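# Stack two fed timbers onto rack hooks, stop feed

## Task

Two timber lengths sit side by side in a halted powered roller feed, nearly through, with only their tail ends still held by the rollers (green button runs the feed, red button halts it). Finish with each timber resting in both hooks of the rack next to the outfeed, the two not lying on one another, and the feed switched off.

## Robot and tools

Setup: three identical i2rt Big YAM arms, arm1, arm2 and arm3. Each has six revolute joints, a two-finger gripper and a wrist camera (arm1_cam_wrist, arm2_cam_wrist, arm3_cam_wrist). Fixed room cameras: cam_button, cam_end, cam_end2, cam_over, cam_side. Reach is roughly 1.0 m from the joint1 axis. Base poses in the scene frame (metres, quaternion w,x,y,z), each foot facing its own +x: arm1 at (-0.142, +0.806, +0.874) quat (+0.746, -0.004, -0.004, -0.666); arm2 at (+1.110, -0.719, +0.712) quat (+0.623, -0.004, -0.007, +0.782); arm3 at (-0.225, -0.825, +0.863) quat (+0.745, +0.004, -0.004, +0.667).

Frame: one shared scene frame, origin on the floor, +z up. The hand point lies between the finger pads, about 1 cm short of the tips. Fingers extend along the hand's +z; they open and close along its y. The reported hand position may be off, more so when the arm is stretched.

move: one action per call. Top-level keys arm1, arm2, arm3 (each optional; an omitted arm gets nothing new but may keep pushing toward an old target) and cameras (list of camera names or ["all"]; [] for none; omitted means none after an action, all for an empty call). Inside an arm's object:
- joints: absolute targets keyed by name: joint1_rad (-2.879 to 2.879, base yaw, positive counter-clockwise from above), joint2_rad (0 to 3.141, shoulder; 0 is upper arm pointing back, positive raises then brings it forward), joint3_rad (0 to 3.019, elbow; 0 folded, positive opens), joint4_rad (-1.692 to 1.57, hand pitch, positive tips fingers up), joint5_rad (-1.57 to 1.57, sideways swing, positive to the arm's right), joint6_rad (-2.094 to 2.094, roll, positive clockwise viewed from behind), all in radians; gripper_m (0 to 0.093, fingertip gap in metres). Done tolerances: ±0.045, ±0.14, ±0.09, ±0.055, ±0.03, ±0.035 rad, ±0.003 m.
- target: an absolute hand pose, one list of seven numbers [x, y, z, qw, qx, qy, qz] in metres and scene frame, same layout as the printed hand line. The hand travels a straight line from its current hand_target toward it. With target, joints may only contain gripper_m.
- speed: top path speed in m/s, 0.002 to 0.5 (default 0.25); rotation capped at twice that in rad/s. Only valid with target.
- min_time_s: 0.1 to 8 s, the shortest duration for that arm's joint moves; used with joints.
All motions in an action start together; hand paths across arms finish together, paced by the slowest. Paths last 0.5 to 10 s and an action at most 15 s. Each control step clips the commanded pose to within 100 mm and 20 degrees of the measured hand, then uses damped IK. Hands lag, drift, overshoot speed near full stretch, and often land a centimetre or more off. Paths do not avoid obstacles or other arms; different joint speeds can make joint moves swing wide. Unknown keys make a call invalid; out-of-range values get it refused, and a refusal cancels later move, wait and finished_scene calls in that reply.

Results: each arm's state (joint_positions, Joint velocities in rad/s and m/s, torques in joint order, hand, hand_target), plus a 'move' line like 'arm1 done; arm2 time_out'. Status words: done; off_target (stopped short, may still push); time_out (joints hold nearby targets and keep pushing; on_its_own lists them, with 'held at' giving the target; send the reported position to relax); not_followed ('joint command not followed' or 'pose unreachable' from the self/inter-arm clearance check; gripper still acts). Arms not commanded appear under 'as last shown'. 'pictures' gives image order. An empty move returns full state, images and the scene number. Torques: positive toward larger joint values, include gravity, have per-unit offset and noise; numbers 3 and 4 wrap at ±28 N m.

Gripper readings: gripping hard, reading may be up to 0.005 m below the part width (or up to 0.002 above). Closed on nothing: 0.000 to 0.003. For full force aim about 0.005 m under the first-contact reading; open well above the reading to release. Force about 50 to 64 N per pad.

wait: seconds 0 to 10, optional cameras; commands nothing new. zoom_image: camera and region [x0, y0, x1, y1] in pixels of that camera's latest image (672x504), up to 504 by 504. finished_scene: scene = this scene's number; call it last, only once the timbers are on the rack and the feed is off.

Behaviour: the scene keeps running while you think; arms hold the last command. Presumably start the feed with the green button, let the timbers come free, stop it with red, then place each timber across both hooks without stacking.

Avoid: knocking anything out of the work area or letting a timber fall far; hard hits on fixed or heavy objects; letting go of moving parts; arms pressing each other (including one gripper closing on another's fingers; the clearance check lets fingers, housings and cameras collide). Arms keep pushing after contact and motors heat when pushing, holding loads or stretched; MOTOR HOT appears at 85 °C and at 100 °C the arm drops for 30 to 60 s (keys then read limit_stop_at_motor_heat; resend targets). Loose objects may occasionally get nudged.

Each tool is called after "Request:" as name(argument=value, ...), one argument or row to a line, values as JSON.

## Session

Request:
move(
  arm1={"target":[-0.055,0.15,1.0,0,1,0,0],"joints":{"gripper_m":0.093},"speed":0.4},
  arm3={"target":[-0.055,-0.15,1.0,0,1,0,0],"joints":{"gripper_m":0.093},"speed":0.4},
  arm2={"target":[0.975,-0.379,0.9,0,0.707,-0.707,0],"joints":{"gripper_m":0.0},"speed":0.4},
  cameras=["all"],
)

Scene clock: 3.17 s.
Joint torques (N m): arm1=[0.79 -19.66 14.01 -0.34 -0.09 0.06] | arm2=[-3.14 -9.7 8.9 0.46 -0.03 0.25] | arm3=[-1.14 -17.32 12.18 0.1 -0.07 -0.06]
Heat: arm1: hottest joint2_rad 24 °C; arm2: hottest joint3_rad 23 °C; arm3: hottest joint2_rad 23 °C.
move: arm1 off_target; arm2 off_target; arm3 off_target
Joint velocities: within noise
arm1.joint_positions: joint1_rad=+0.014 joint2_rad=+2.141 joint3_rad=+1.992 joint4_rad=-1.459 joint5_rad=+0.003 joint6_rad=+1.696 gripper_m=+0.09308
arm1.joint_status: all done
arm1.hand: x=-0.0603 y=+0.1608 z=+0.9900 quat_wxyz=(+0.012, -1.000, -0.001, +0.003) (m; scene frame)
arm1.hand_target: x=-0.0550 y=+0.1505 z=+1.0001 quat_wxyz=(+0.000, -1.000, +0.000, +0.000) (m; scene frame)
arm1.hand_status: off_target (0.016 m and 1.4 deg from the pose sent, 0.611 m and 66.6 deg at the start)
arm2.joint_positions: joint1_rad=+0.150 joint2_rad=+1.323 joint3_rad=+1.092 joint4_rad=-1.376 joint5_rad=-0.014 joint6_rad=+0.355 gripper_m=+0.00051
arm2.joint_status: all done
arm2.hand: x=+0.9751 y=-0.3880 z=+0.8911 quat_wxyz=(+0.007, +0.714, -0.700, +0.017) (m; scene frame)
arm2.hand_target: x=+0.9751 y=-0.3793 z=+0.9000 quat_wxyz=(+0.000, +0.707, -0.707, +0.000) (m; scene frame)
arm2.hand_status: off_target (0.013 m and 2.3 deg from the pose sent, 0.401 m and 78.2 deg at the start)
arm3.joint_positions: joint1_rad=-0.141 joint2_rad=+2.246 joint3_rad=+2.220 joint4_rad=-1.573 joint5_rad=-0.001 joint6_rad=-1.806 gripper_m=+0.09307
arm3.joint_status: all done
arm3.hand: x=-0.0539 y=-0.1618 z=+0.9971 quat_wxyz=(+0.007, +1.000, -0.008, -0.004) (m; scene frame)
arm3.hand_target: x=-0.0552 y=-0.1506 z=+1.0000 quat_wxyz=(-0.001, +1.000, +0.000, +0.000) (m; scene frame)
arm3.hand_status: off_target (0.012 m and 1.3 deg from the pose sent, 0.638 m and 78.0 deg at the start)
pictures: arm1_cam_wrist, arm2_cam_wrist, arm3_cam_wrist, cam_button, cam_end, cam_end2, cam_over, cam_side

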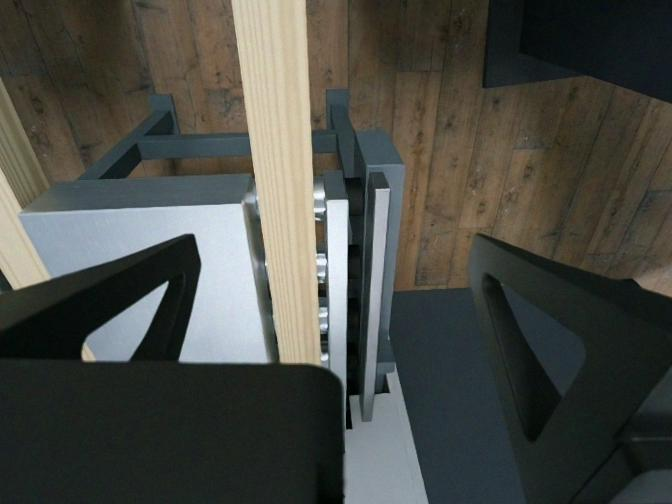

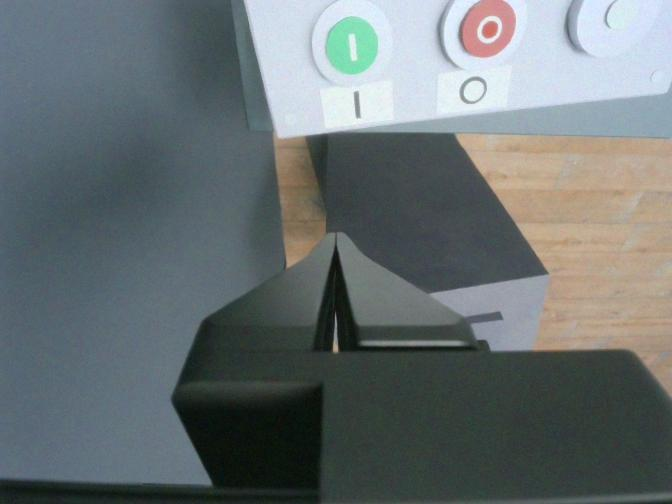

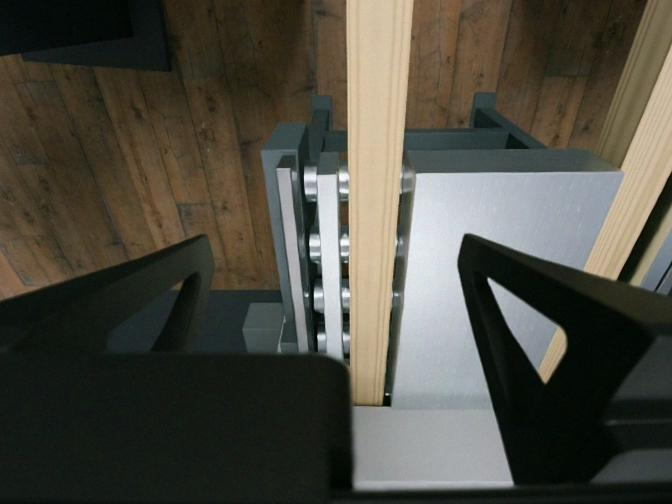

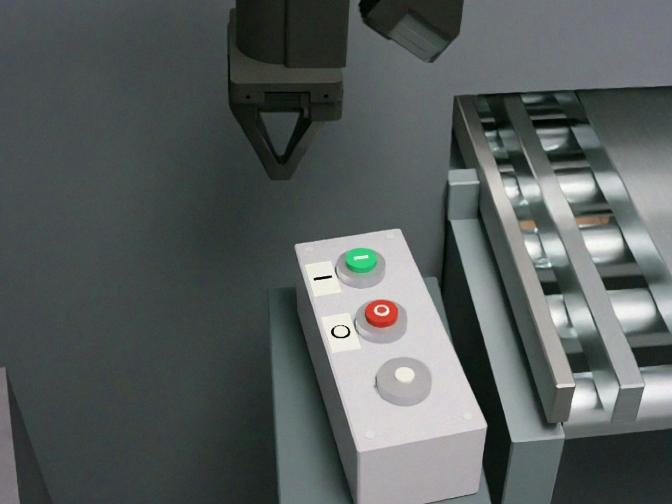

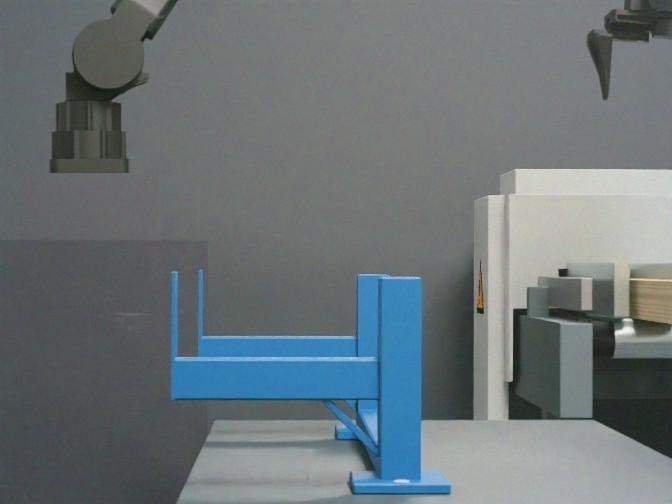

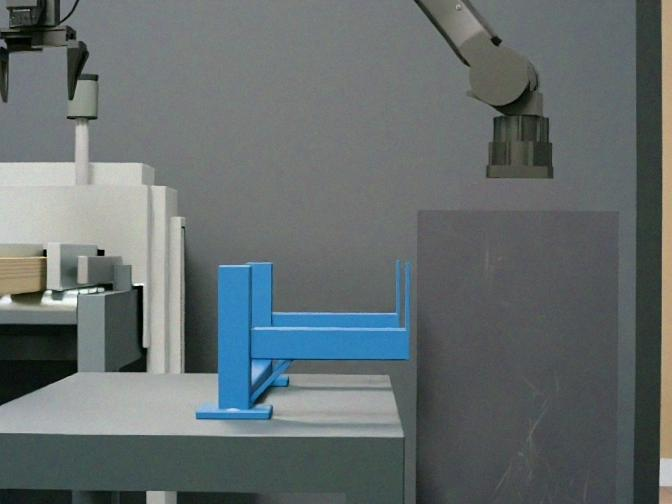

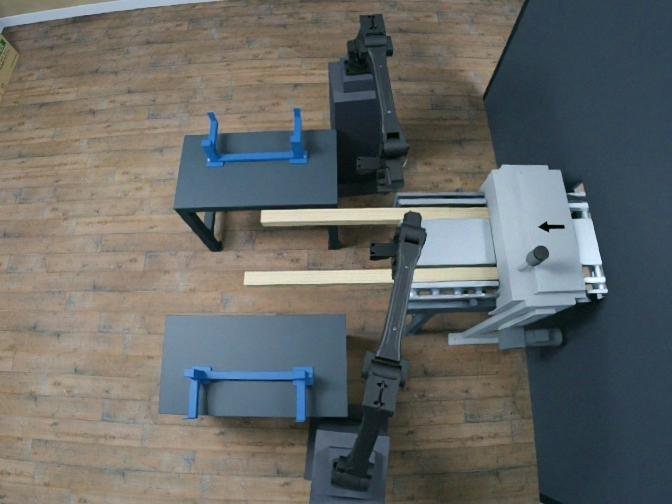

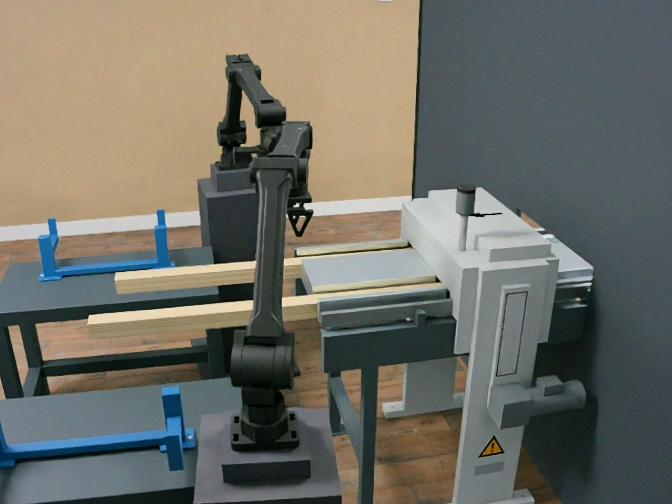

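Request:
move(
  arm1={"target":[-0.047,0.113,0.85,0.006,1,0,0],"speed":0.3},
  arm3={"target":[-0.047,-0.118,0.85,-0.005,1,0,0],"speed":0.3},
  arm2={"target":[0.98,-0.342,0.85,0,0.707,-0.707,0],"speed":0.2},
  cameras=["arm1_cam_wrist","arm2_cam_wrist","arm3_cam_wrist","cam_button"],
)

Scene clock: 29.20 s.
Joint torques (N m): arm1=[0.97 -23.24 12.79 0.43 -0.05 0.07] | arm2=[-3.25 -10.4 7.58 0.57 -0.03 0.03] | arm3=[-1.26 -20.19 11.34 0.69 -0.15 -0.06]
Heat: arm1: hottest joint2_rad 29 °C; arm2: hottest joint3_rad 26 °C; arm3: hottest joint3_rad 31 °C.
move: arm1 off_target; arm2 done; arm3 off_target
Joint velocities: arm1=[within noise] | arm2=[within noise] | arm3=[0.005 0.015 0.012 -0.007 0.007 -0.154 -0.001]
arm1.joint_positions: joint1_rad=+0.014 joint2_rad=+2.370 joint3_rad=+1.975 joint4_rad=-1.230 joint5_rad=+0.003 joint6_rad=+1.701 gripper_m=+0.09308
arm1.joint_status: not commanded
arm1.hand: x=-0.0564 y=+0.1314 z=+0.8330 quat_wxyz=(+0.021, -1.000, +0.001, +0.004) (m; scene frame)
arm1.hand_target: x=-0.0472 y=+0.1140 z=+0.8505 quat_wxyz=(-0.006, -1.000, +0.000, +0.000) (m; scene frame)
arm1.hand_status: off_target (0.027 m and 3.1 deg from the pose sent, 0.149 m and 2.1 deg at the start)
arm2.joint_positions: joint1_rad=+0.109 joint2_rad=+1.436 joint3_rad=+1.092 joint4_rad=-1.239 joint5_rad=-0.014 joint6_rad=+0.333 gripper_m=+0.00051
arm2.joint_status: not commanded
arm2.hand: x=+0.9775 y=-0.3476 z=+0.8503 quat_wxyz=(+0.002, +0.707, -0.707, +0.006) (m; scene frame)
arm2.hand_target: x=+0.9800 y=-0.3422 z=+0.8500 quat_wxyz=(+0.000, +0.707, -0.707, +0.000) (m; scene frame)
arm2.hand_status: done (0.006 m and 0.7 deg from the pose sent, 0.062 m and 2.3 deg at the start)
arm3.joint_positions: joint1_rad=-0.141 joint2_rad=+2.451 joint3_rad=+2.167 joint4_rad=-1.336 joint5_rad=-0.001 joint6_rad=-1.807 gripper_m=+0.09307
arm3.joint_status: not commanded
arm3.hand: x=-0.0475 y=-0.1355 z=+0.8361 quat_wxyz=(+0.018, +1.000, -0.007, -0.006) (m; scene frame)
arm3.hand_target: x=-0.0472 y=-0.1189 z=+0.8504 quat_wxyz=(-0.005, +1.000, +0.000, +0.000) (m; scene frame)
arm3.hand_status: off_target (0.022 m and 2.8 deg from the pose sent, 0.154 m and 1.7 deg at the start)
pictures: arm1_cam_wrist, arm2_cam_wrist, arm3_cam_wrist, cam_button

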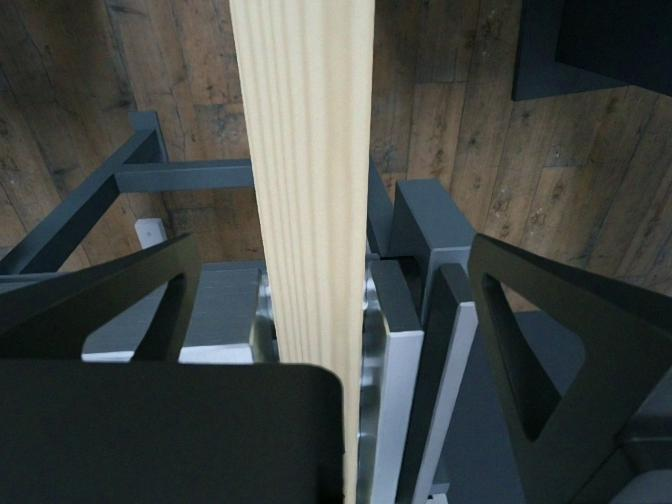

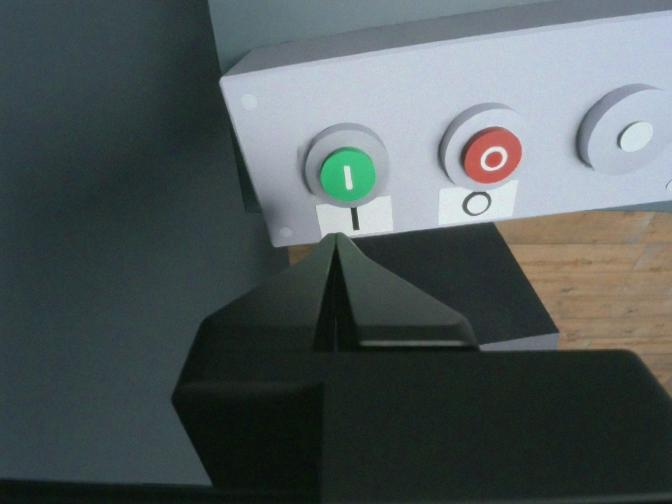

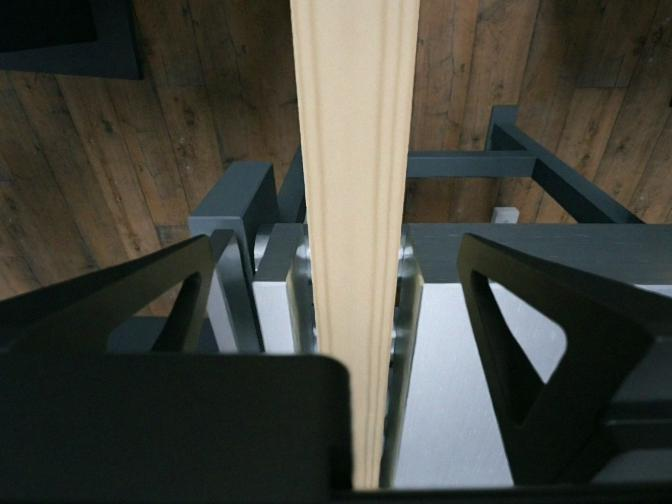

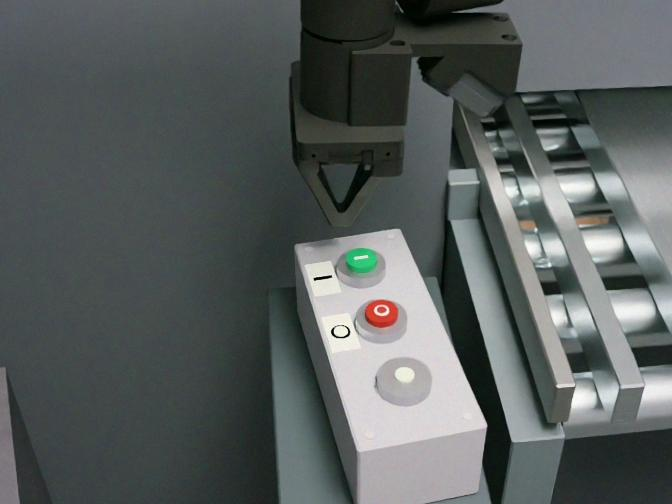

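Request:
move(
  arm1={"target":[-0.035,0.114,0.752,0.018,1,0,0],"speed":0.2},
  arm3={"target":[-0.084,-0.122,0.743,-0.012,1,0,0],"speed":0.2},
  arm2={"target":[0.977,-0.337,0.85,0,0.707,-0.707,0],"speed":0.2},
  cameras=["arm1_cam_wrist","arm2_cam_wrist","arm3_cam_wrist","cam_button","cam_over"],
)

Scene clock: 92.33 s.
Joint torques (N m): arm1=[0.91 -21.42 9.91 0.58 0.1 0.08] | arm2=[-3.02 -10.11 8.64 0.53 -0.02 0.06] | arm3=[-1.79 -19.14 8.38 0.95 -0.25 0.17]
Heat: arm1: hottest joint2_rad 35 °C; arm2: hottest joint3_rad 28 °C; arm3: hottest joint3_rad 34 °C.
move: arm1 done; arm2 off_target; arm3 done
Joint velocities: within noise
arm1.joint_positions: joint1_rad=+0.035 joint2_rad=+2.475 joint3_rad=+1.942 joint4_rad=-1.032 joint5_rad=+0.003 joint6_rad=+1.719 gripper_m=+0.09308
arm1.joint_status: not commanded
arm1.hand: x=-0.0409 y=+0.1206 z=+0.7512 quat_wxyz=(-0.009, -1.000, +0.000, +0.000) (m; scene frame)
arm1.hand_target: x=-0.0351 y=+0.1142 z=+0.7522 quat_wxyz=(-0.018, -1.000, +0.000, +0.000) (m; scene frame)
arm1.hand_status: done (0.009 m and 1.1 deg from the pose sent, 0.086 m and 4.4 deg at the start)
arm2.joint_positions: joint1_rad=+0.109 joint2_rad=+1.445 joint3_rad=+1.092 joint4_rad=-1.239 joint5_rad=-0.014 joint6_rad=+0.333 gripper_m=+0.00051
arm2.joint_status: not commanded
arm2.hand: x=+0.9775 y=-0.3475 z=+0.8470 quat_wxyz=(+0.004, +0.707, -0.707, +0.010) (m; scene frame)
arm2.hand_target: x=+0.9771 y=-0.3373 z=+0.8500 quat_wxyz=(+0.000, +0.707, -0.707, +0.000) (m; scene frame)
arm2.hand_status: off_target (0.011 m and 1.2 deg from the pose sent, 0.011 m and 0.7 deg at the start)
arm3.joint_positions: joint1_rad=-0.087 joint2_rad=+2.516 joint3_rad=+2.057 joint4_rad=-1.103 joint5_rad=-0.001 joint6_rad=-1.778 gripper_m=+0.09307
arm3.joint_status: not commanded
arm3.hand: x=-0.0842 y=-0.1245 z=+0.7511 quat_wxyz=(-0.010, +1.000, +0.005, +0.001) (m; scene frame)
arm3.hand_target: x=-0.0842 y=-0.1222 z=+0.7430 quat_wxyz=(-0.012, +1.000, +0.000, +0.000) (m; scene frame)
arm3.hand_status: done (0.008 m and 0.6 deg from the pose sent, 0.101 m and 3.6 deg at the start)
pictures: arm1_cam_wrist, arm2_cam_wrist, arm3_cam_wrist, cam_button, cam_over

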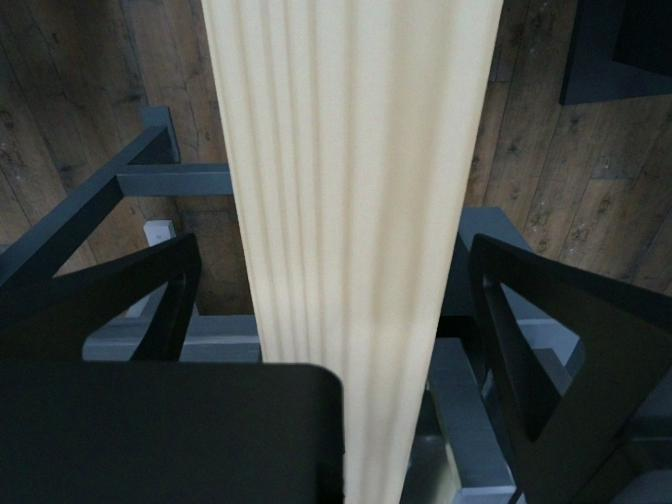

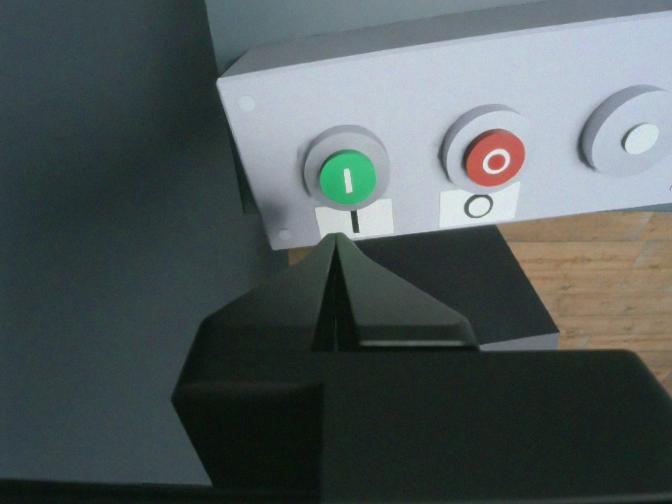

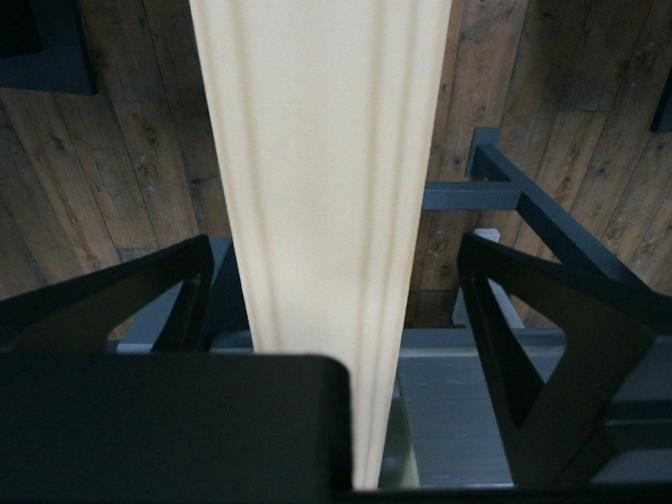

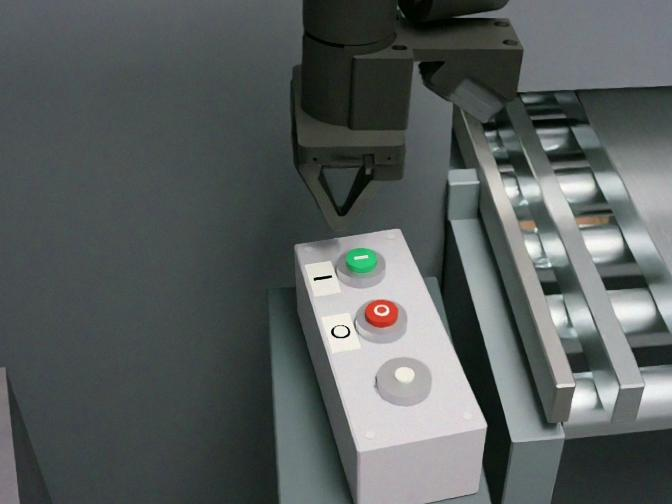

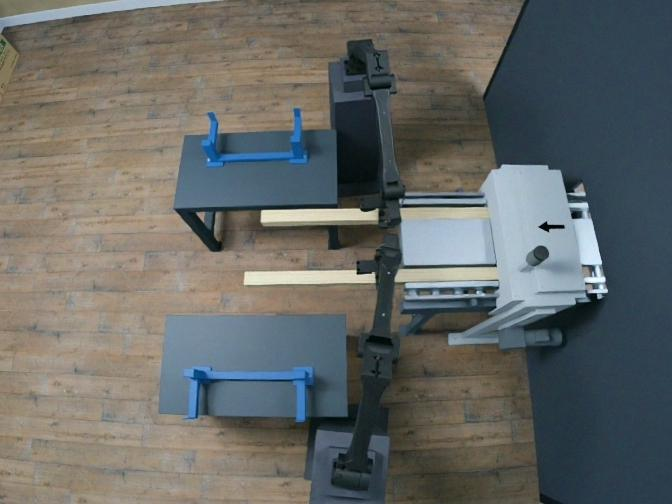

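Request:
move(
  arm1={"target":[-0.051,0.118,0.752,0.018,1,0,0],"joints":{"gripper_m":0.06},"speed":0.1},
  arm3={"target":[-0.108,-0.126,0.74,-0.006,1,0,0],"joints":{"gripper_m":0.06},"speed":0.1},
  arm2={"target":[0.976,-0.330,0.845,0,0.707,-0.707,0],"speed":0.1},
  cameras=["arm1_cam_wrist","arm3_cam_wrist","cam_over","arm2_cam_wrist"],
)

Request:
move(
  arm1={"joints":{"gripper_m":0.053}},
  arm3={"joints":{"gripper_m":0.053}},
)

Request:
move(
  arm1={"joints":{"gripper_m":0.042}},
  arm3={"joints":{"gripper_m":0.042}},
  cameras=["arm1_cam_wrist","arm3_cam_wrist","cam_end","cam_end2"],
)

Scene clock: 113.00 s.
Joint torques (N m): arm1=[-0.32 -23.06 8.51 0.62 0.11 -0.08] | arm2=[-3.19 -10.4 9.26 0.53 -0.02 0.03] | arm3=[-1.67 -19.84 7.35 0.96 -0.17 0.11]
Heat: arm1: hottest joint2_rad 32 °C; arm2: hottest joint3_rad 29 °C; arm3: hottest joint2_rad 34 °C.
move: arm1 done; arm2 off_target; arm3 done
Joint velocities: within noise
arm1.joint_positions: joint1_rad=+0.030 joint2_rad=+2.475 joint3_rad=+1.925 joint4_rad=-1.016 joint5_rad=+0.003 joint6_rad=+1.711 gripper_m=+0.06008
arm1.joint_status: all done
arm1.hand: x=-0.0448 y=+0.1235 z=+0.7456 quat_wxyz=(-0.008, -1.000, -0.001, +0.001) (m; scene frame)
arm1.hand_target: x=-0.0509 y=+0.1181 z=+0.7520 quat_wxyz=(-0.018, -1.000, +0.000, +0.000) (m; scene frame)
arm1.hand_status: done (0.010 m and 1.1 deg from the pose sent, 0.011 m and 1.0 deg at the start)
arm2.joint_positions: joint1_rad=+0.109 joint2_rad=+1.468 joint3_rad=+1.092 joint4_rad=-1.228 joint5_rad=-0.014 joint6_rad=+0.333 gripper_m=+0.00051
arm2.joint_status: not commanded
arm2.hand: x=+0.9767 y=-0.3447 z=+0.8385 quat_wxyz=(+0.006, +0.707, -0.707, +0.015) (m; scene frame)
arm2.hand_target: x=+0.9762 y=-0.3304 z=+0.8451 quat_wxyz=(+0.000, +0.707, -0.707, +0.000) (m; scene frame)
arm2.hand_status: off_target (0.016 m and 1.8 deg from the pose sent, 0.018 m and 1.2 deg at the start)
arm3.joint_positions: joint1_rad=-0.057 joint2_rad=+2.516 joint3_rad=+2.039 joint4_rad=-1.096 joint5_rad=-0.001 joint6_rad=-1.746 gripper_m=+0.06007
arm3.joint_status: all done
arm3.hand: x=-0.1066 y=-0.1261 z=+0.7450 quat_wxyz=(-0.005, +1.000, +0.004, +0.000) (m; scene frame)
arm3.hand_target: x=-0.1080 y=-0.1260 z=+0.7400 quat_wxyz=(-0.006, +1.000, +0.000, +0.000) (m; scene frame)
arm3.hand_status: done (0.005 m and 0.4 deg from the pose sent, 0.026 m and 0.8 deg at the start)
pictures: arm1_cam_wrist, arm2_cam_wrist, arm3_cam_wrist, cam_over

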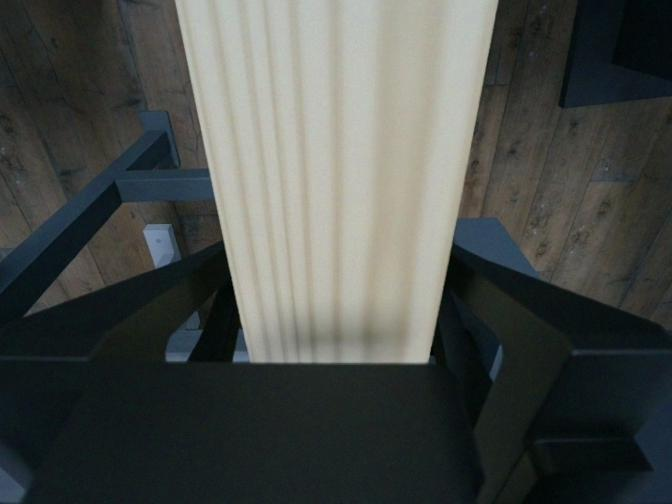

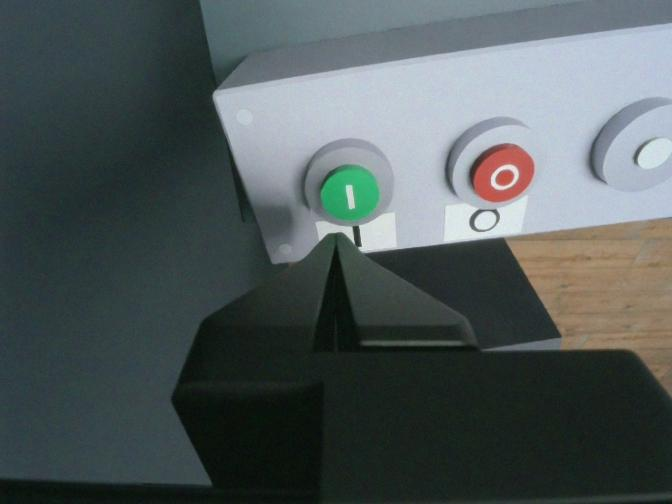

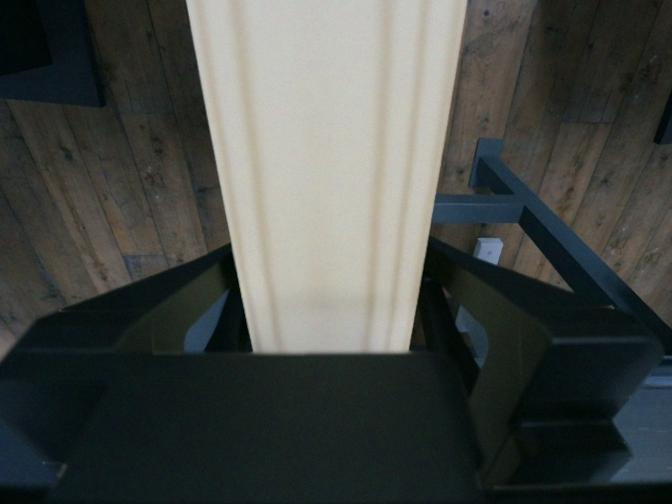

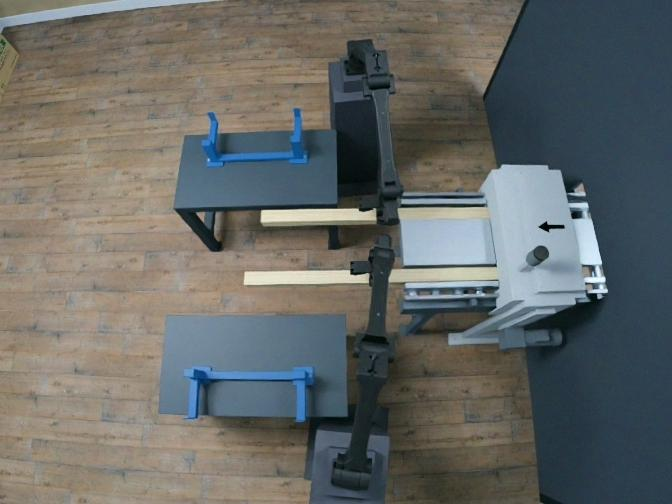

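Scene clock: 113.53 s.
Joint torques (N m): arm1=[-0.44 -23.12 8.36 0.59 0.11 -0.06] | arm2=[-3.25 -10.4 9.25 0.51 -0.02 0.03] | arm3=[-1.61 -19.9 7.49 0.95 -0.16 0.13]
Heat: arm1: hottest joint2_rad 32 °C; arm2: hottest joint3_rad 29 °C; arm3: hottest joint2_rad 34 °C.
move: arm1 done; arm3 done
Joint velocities: within noise
arm1.joint_positions: joint1_rad=+0.028 joint2_rad=+2.475 joint3_rad=+1.925 joint4_rad=-1.016 joint5_rad=+0.003 joint6_rad=+1.711 gripper_m=+0.05310
arm1.joint_status: all done
arm1.hand: x=-0.0456 y=+0.1234 z=+0.7456 quat_wxyz=(-0.008, -1.000, -0.001, +0.001) (m; scene frame)
arm1.hand_target: x=-0.0511 y=+0.1181 z=+0.7520 quat_wxyz=(-0.018, -1.000, +0.000, +0.000) (m; scene frame)
arm1.hand_status: not commanded
arm2: as last shown
arm3.joint_positions: joint1_rad=-0.057 joint2_rad=+2.516 joint3_rad=+2.037 joint4_rad=-1.096 joint5_rad=-0.001 joint6_rad=-1.745 gripper_m=+0.05312
arm3.joint_status: all done
arm3.hand: x=-0.1067 y=-0.1271 z=+0.7443 quat_wxyz=(-0.004, +1.000, +0.003, +0.000) (m; scene frame)
arm3.hand_target: x=-0.1080 y=-0.1261 z=+0.7399 quat_wxyz=(-0.006, +1.000, +0.000, +0.000) (m; scene frame)
arm3.hand_status: not commanded
pictures: none

Scene clock: 114.00 s.
Joint torques (N m): arm1=[-0.5 -23.12 8.66 0.61 0.09 -0.02] | arm2=[-3.19 -10.4 9.26 0.51 -0.02 0.03] | arm3=[-1.61 -19.78 7.58 0.98 -0.18 0.13]
Heat: arm1: hottest joint2_rad 32 °C; arm2: hottest joint3_rad 29 °C; arm3: hottest joint2_rad 34 °C.
move: arm1 off_target; arm3 off_target
Joint velocities: within noise
arm1.joint_positions: joint1_rad=+0.028 joint2_rad=+2.473 joint3_rad=+1.923 joint4_rad=-1.016 joint5_rad=+0.003 joint6_rad=+1.706 gripper_m=+0.04885
arm1.joint_status: gripper_m off_target (ended at +0.04888, target +0.04200)
arm1.hand: x=-0.0457 y=+0.1240 z=+0.7459 quat_wxyz=(-0.008, -1.000, -0.003, +0.001) (m; scene frame)
arm1.hand_target: x=-0.0510 y=+0.1181 z=+0.7521 quat_wxyz=(-0.018, -1.000, +0.000, +0.000) (m; scene frame)
arm1.hand_status: not commanded
arm2: as last shown
arm3.joint_positions: joint1_rad=-0.057 joint2_rad=+2.516 joint3_rad=+2.036 joint4_rad=-1.096 joint5_rad=-0.001 joint6_rad=-1.745 gripper_m=+0.05073
arm3.joint_status: gripper_m off_target (ended at +0.05076, target +0.04200)
arm3.hand: x=-0.1068 y=-0.1274 z=+0.7440 quat_wxyz=(-0.003, +1.000, +0.003, -0.001) (m; scene frame)
arm3.hand_target: x=-0.1080 y=-0.1260 z=+0.7400 quat_wxyz=(-0.006, +1.000, +0.000, +0.000) (m; scene frame)
arm3.hand_status: not commanded
pictures: arm1_cam_wrist, arm3_cam_wrist, cam_end, cam_end2

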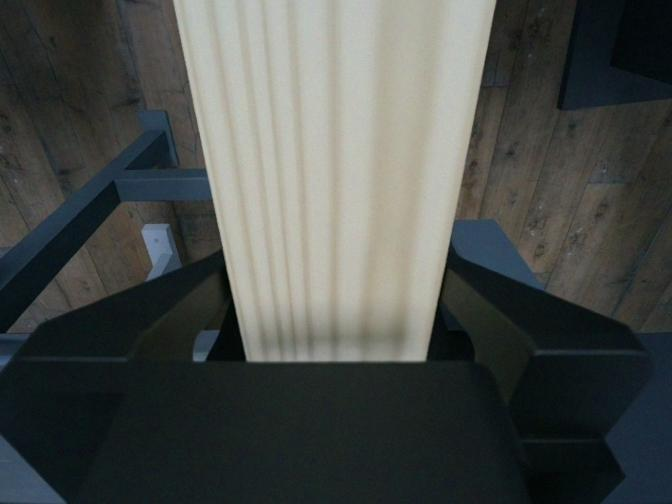

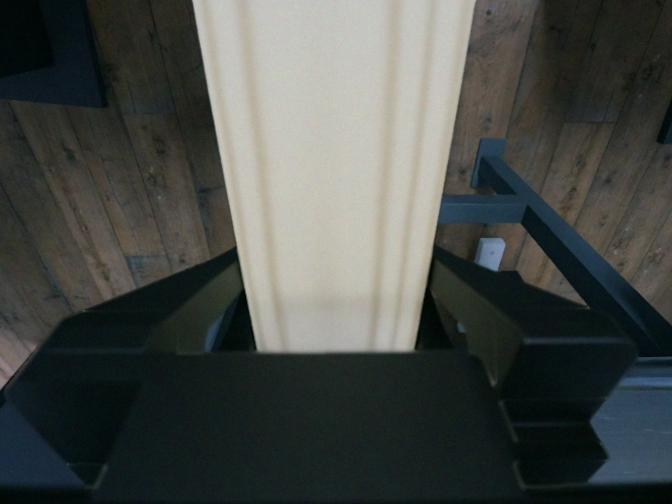

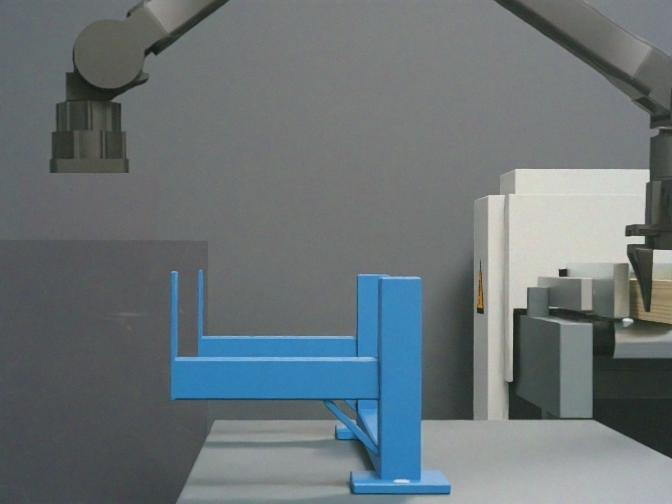

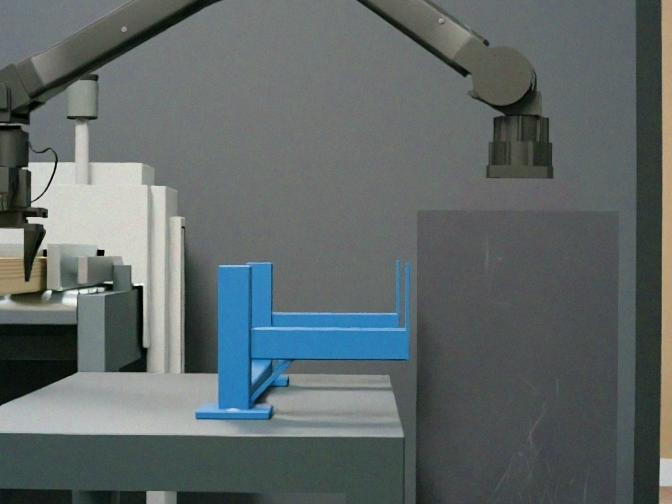

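Request:
move(
  arm2={"target":[0.978,-0.337,0.787,0,0.707,-0.707,0],"speed":0.12},
  cameras=["cam_button","cam_over","cam_side"],
)

Request:
move(
  arm2={"target":[0.98,-0.334,0.87,0,0.707,-0.707,0],"speed":0.25},
)

Request:
move(
  arm2={"target":[1.036,-0.332,0.85,0,0.707,-0.707,0],"speed":0.25},
  cameras=["arm2_cam_wrist","cam_over","cam_side"],
)

Request:
move(
  arm2={"target":[1.036,-0.331,0.787,0,0.707,-0.707,0],"speed":0.12},
  cameras=["cam_button","cam_over","cam_side","arm1_cam_wrist"],
)

Scene clock: 132.50 s.
Joint torques (N m): arm1=[3.66 -23.18 9.65 0.39 -0.35 0.33] | arm2=[-2.96 -7.65 4.75 1.5 0.02 0.06] | arm3=[-5.19 -20.01 8.16 0.7 0.17 -0.25]
Heat: arm1: hottest joint2_rad 34 °C; arm2: hottest joint3_rad 30 °C; arm3: hottest joint2_rad 34 °C.
move: arm2 off_target
Joint velocities: within noise
arm1.joint_positions: joint1_rad=-0.015 joint2_rad=+2.474 joint3_rad=+1.910 joint4_rad=-1.011 joint5_rad=+0.015 joint6_rad=+1.668 gripper_m=+0.04885
arm1.joint_status: not commanded
arm1.hand: x=-0.0782 y=+0.1249 z=+0.7410 quat_wxyz=(-0.004, -1.000, +0.000, +0.007) (m; scene frame)
arm1.hand_target: x=-0.0509 y=+0.1180 z=+0.7521 quat_wxyz=(-0.018, -1.000, +0.000, +0.000) (m; scene frame)
arm1.hand_status: not commanded
arm2.joint_positions: joint1_rad=+0.109 joint2_rad=+1.476 joint3_rad=+1.039 joint4_rad=-1.093 joint5_rad=-0.016 joint6_rad=+0.333 gripper_m=+0.00051
arm2.joint_status: not commanded
arm2.hand: x=+0.9727 y=-0.3333 z=+0.8168 quat_wxyz=(-0.009, +0.707, -0.707, -0.019) (m; scene frame)
arm2.hand_target: x=+0.9783 y=-0.3387 z=+0.7885 quat_wxyz=(+0.000, +0.707, -0.707, +0.000) (m; scene frame)
arm2.hand_status: off_target (0.030 m and 2.4 deg from the pose sent, 0.052 m and 1.8 deg at the start)
arm3.joint_positions: joint1_rad=-0.014 joint2_rad=+2.521 joint3_rad=+2.027 joint4_rad=-1.090 joint5_rad=-0.010 joint6_rad=-1.708 gripper_m=+0.05073
arm3.joint_status: not commanded
arm3.hand: x=-0.1387 y=-0.1261 z=+0.7381 quat_wxyz=(+0.000, +1.000, +0.006, -0.006) (m; scene frame)
arm3.hand_target: x=-0.1080 y=-0.1260 z=+0.7401 quat_wxyz=(-0.006, +1.000, +0.000, +0.000) (m; scene frame)
arm3.hand_status: not commanded
pictures: cam_button, cam_over, cam_side

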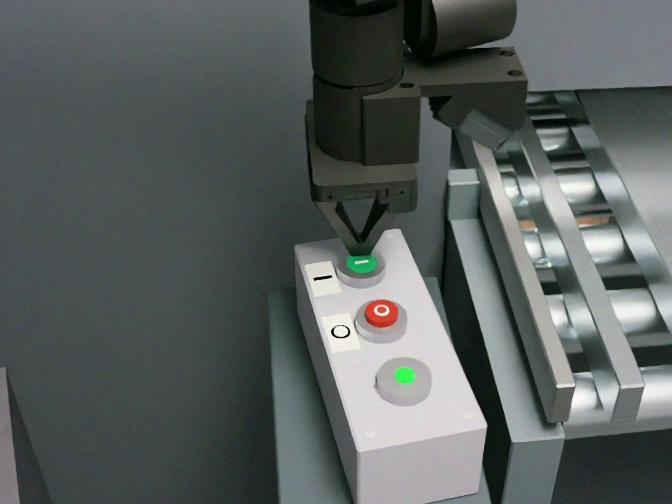

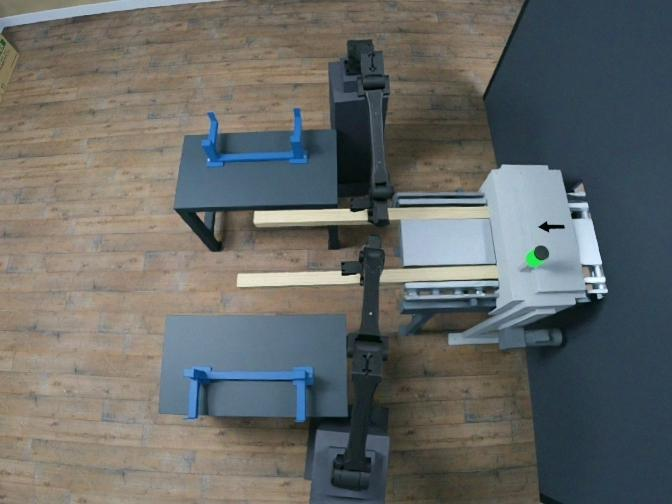

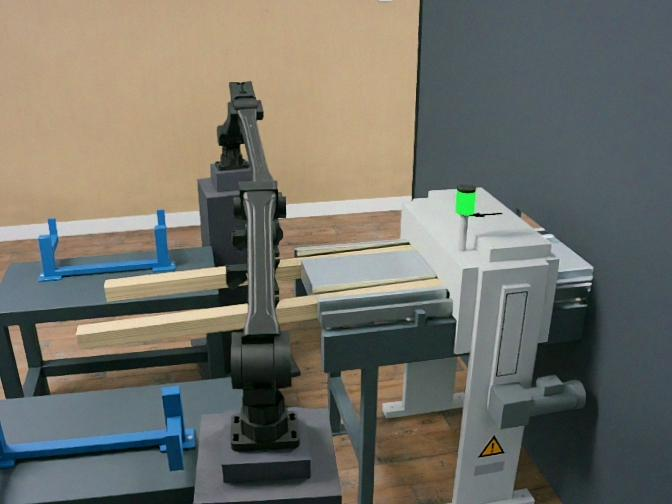

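Scene clock: 133.70 s.
Joint torques (N m): arm1=[3.72 -23.12 9.7 0.4 -0.35 0.33] | arm2=[-3.25 -11.75 11.33 -0.29 0.06 0.02] | arm3=[-5.25 -20.13 8.14 0.7 0.16 -0.25]
Heat: arm1: hottest joint2_rad 34 °C; arm2: hottest joint3_rad 30 °C; arm3: hottest joint2_rad 34 °C.
move: arm2 off_target
Joint velocities: within noise
arm1, arm3: as last shown
arm2.joint_positions: joint1_rad=+0.103 joint2_rad=+1.452 joint3_rad=+1.093 joint4_rad=-1.271 joint5_rad=-0.016 joint6_rad=+0.327 gripper_m=+0.00051
arm2.joint_status: not commanded
arm2.hand: x=+0.9818 y=-0.3535 z=+0.8455 quat_wxyz=(+0.013, +0.707, -0.707, +0.026) (m; scene frame)
arm2.hand_target: x=+0.9804 y=-0.3352 z=+0.8700 quat_wxyz=(+0.000, +0.707, -0.707, +0.000) (m; scene frame)
arm2.hand_status: off_target (0.031 m and 3.3 deg from the pose sent, 0.054 m and 2.4 deg at the start)
pictures: none

Scene clock: 135.00 s.
Joint torques (N m): arm1=[3.49 -23 9.74 0.38 -0.35 0.33] | arm2=[-2.84 -11.81 6.9 0.58 -0.04 0.03] | arm3=[-5.25 -20.13 8.14 0.72 0.16 -0.25]
Heat: arm1: hottest joint2_rad 34 °C; arm2: hottest joint3_rad 30 °C; arm3: hottest joint2_rad 34 °C.
move: arm2 done
Joint velocities: within noise
arm1, arm3: as last shown
arm2.joint_positions: joint1_rad=-0.039 joint2_rad=+1.445 joint3_rad=+1.088 joint4_rad=-1.239 joint5_rad=-0.013 joint6_rad=+0.190 gripper_m=+0.00051
arm2.joint_status: not commanded
arm2.hand: x=+1.0341 y=-0.3333 z=+0.8467 quat_wxyz=(+0.006, +0.705, -0.709, +0.009) (m; scene frame)
arm2.hand_target: x=+1.0360 y=-0.3320 z=+0.8500 quat_wxyz=(+0.000, +0.707, -0.707, +0.000) (m; scene frame)
arm2.hand_status: done (0.004 m and 1.3 deg from the pose sent, 0.059 m and 3.3 deg at the start)
pictures: arm2_cam_wrist, cam_over, cam_side

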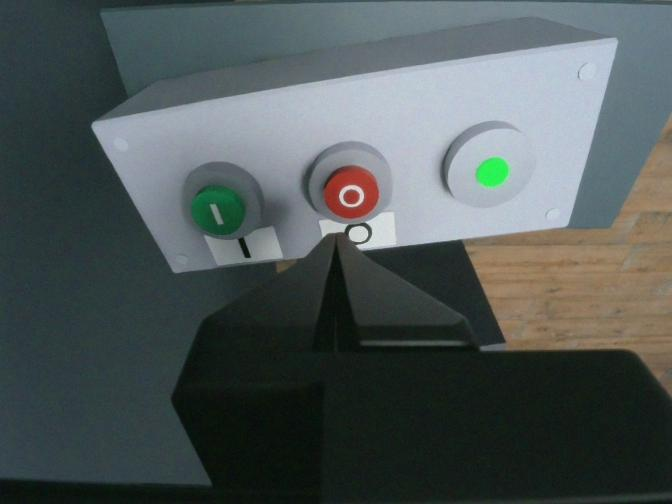

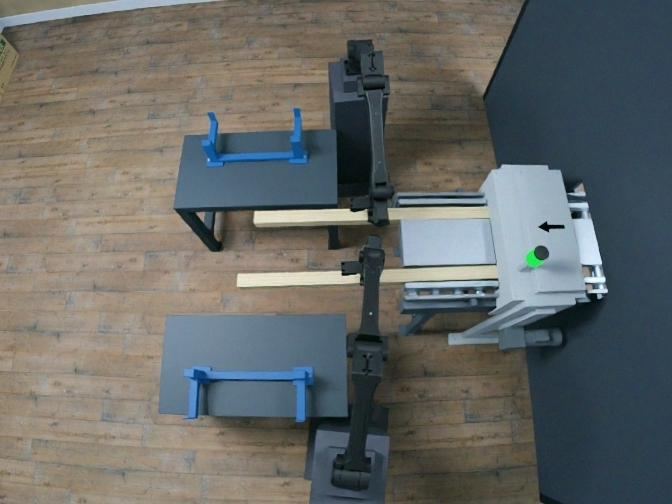

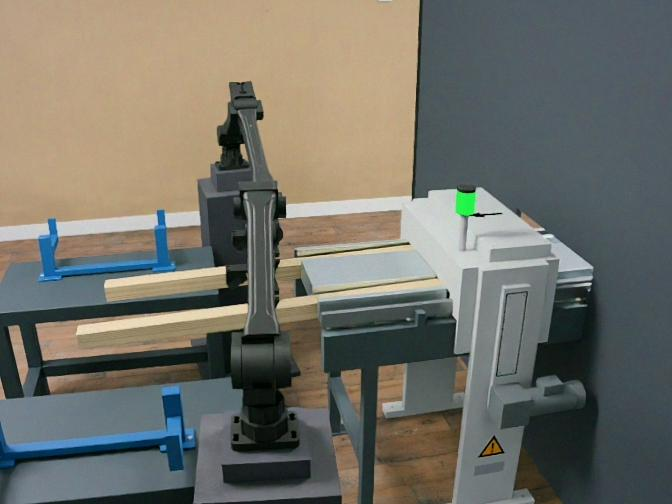

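Scene clock: 136.13 s.
Joint torques (N m): arm1=[3.9 -22.89 9.72 0.38 -0.35 0.31] | arm2=[-2.67 -7 4.88 1.84 0 0.04] | arm3=[-5.19 -20.13 8.17 0.7 0.16 -0.24]
Heat: arm1: hottest joint2_rad 34 °C; arm2: hottest joint3_rad 30 °C; arm3: hottest joint2_rad 34 °C.
move: arm2 off_target
Joint velocities: within noise
arm1, arm3: as last shown
arm2.joint_positions: joint1_rad=-0.039 joint2_rad=+1.453 joint3_rad=+1.011 joint4_rad=-1.100 joint5_rad=-0.015 joint6_rad=+0.190 gripper_m=+0.00051
arm2.joint_status: not commanded
arm2.hand: x=+1.0336 y=-0.3295 z=+0.8166 quat_wxyz=(-0.009, +0.706, -0.709, -0.013) (m; scene frame)
arm2.hand_target: x=+1.0363 y=-0.3329 z=+0.7885 quat_wxyz=(+0.000, +0.707, -0.707, +0.000) (m; scene frame)
arm2.hand_status: off_target (0.030 m and 1.9 deg from the pose sent, 0.060 m and 1.3 deg at the start)
pictures: arm1_cam_wrist, cam_button, cam_over, cam_side

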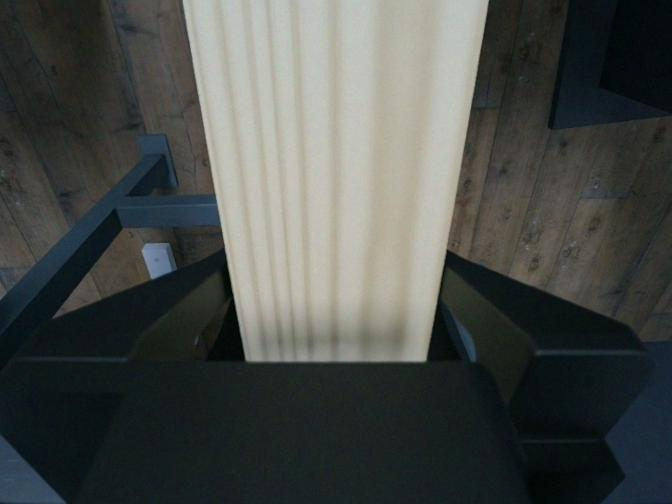

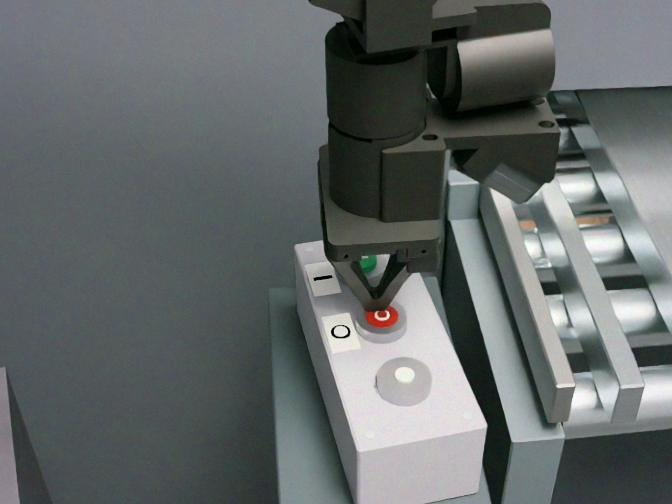

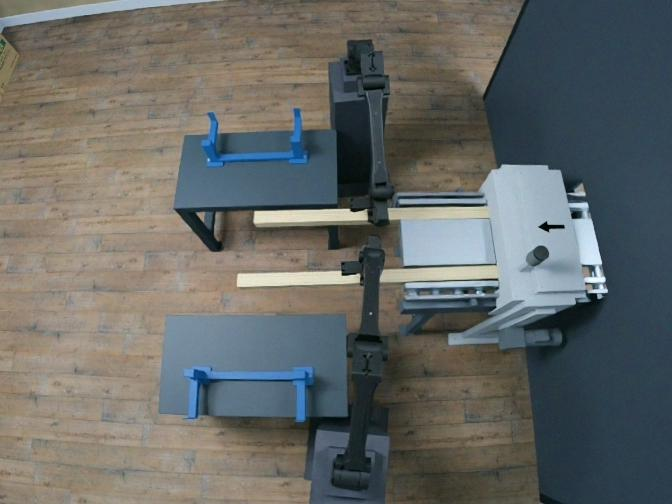

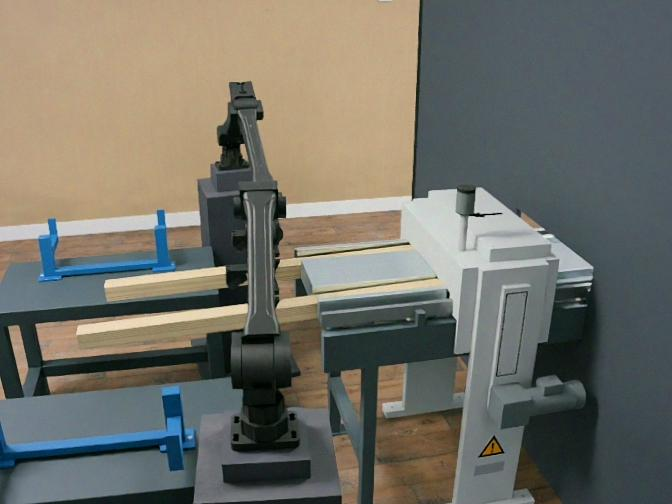

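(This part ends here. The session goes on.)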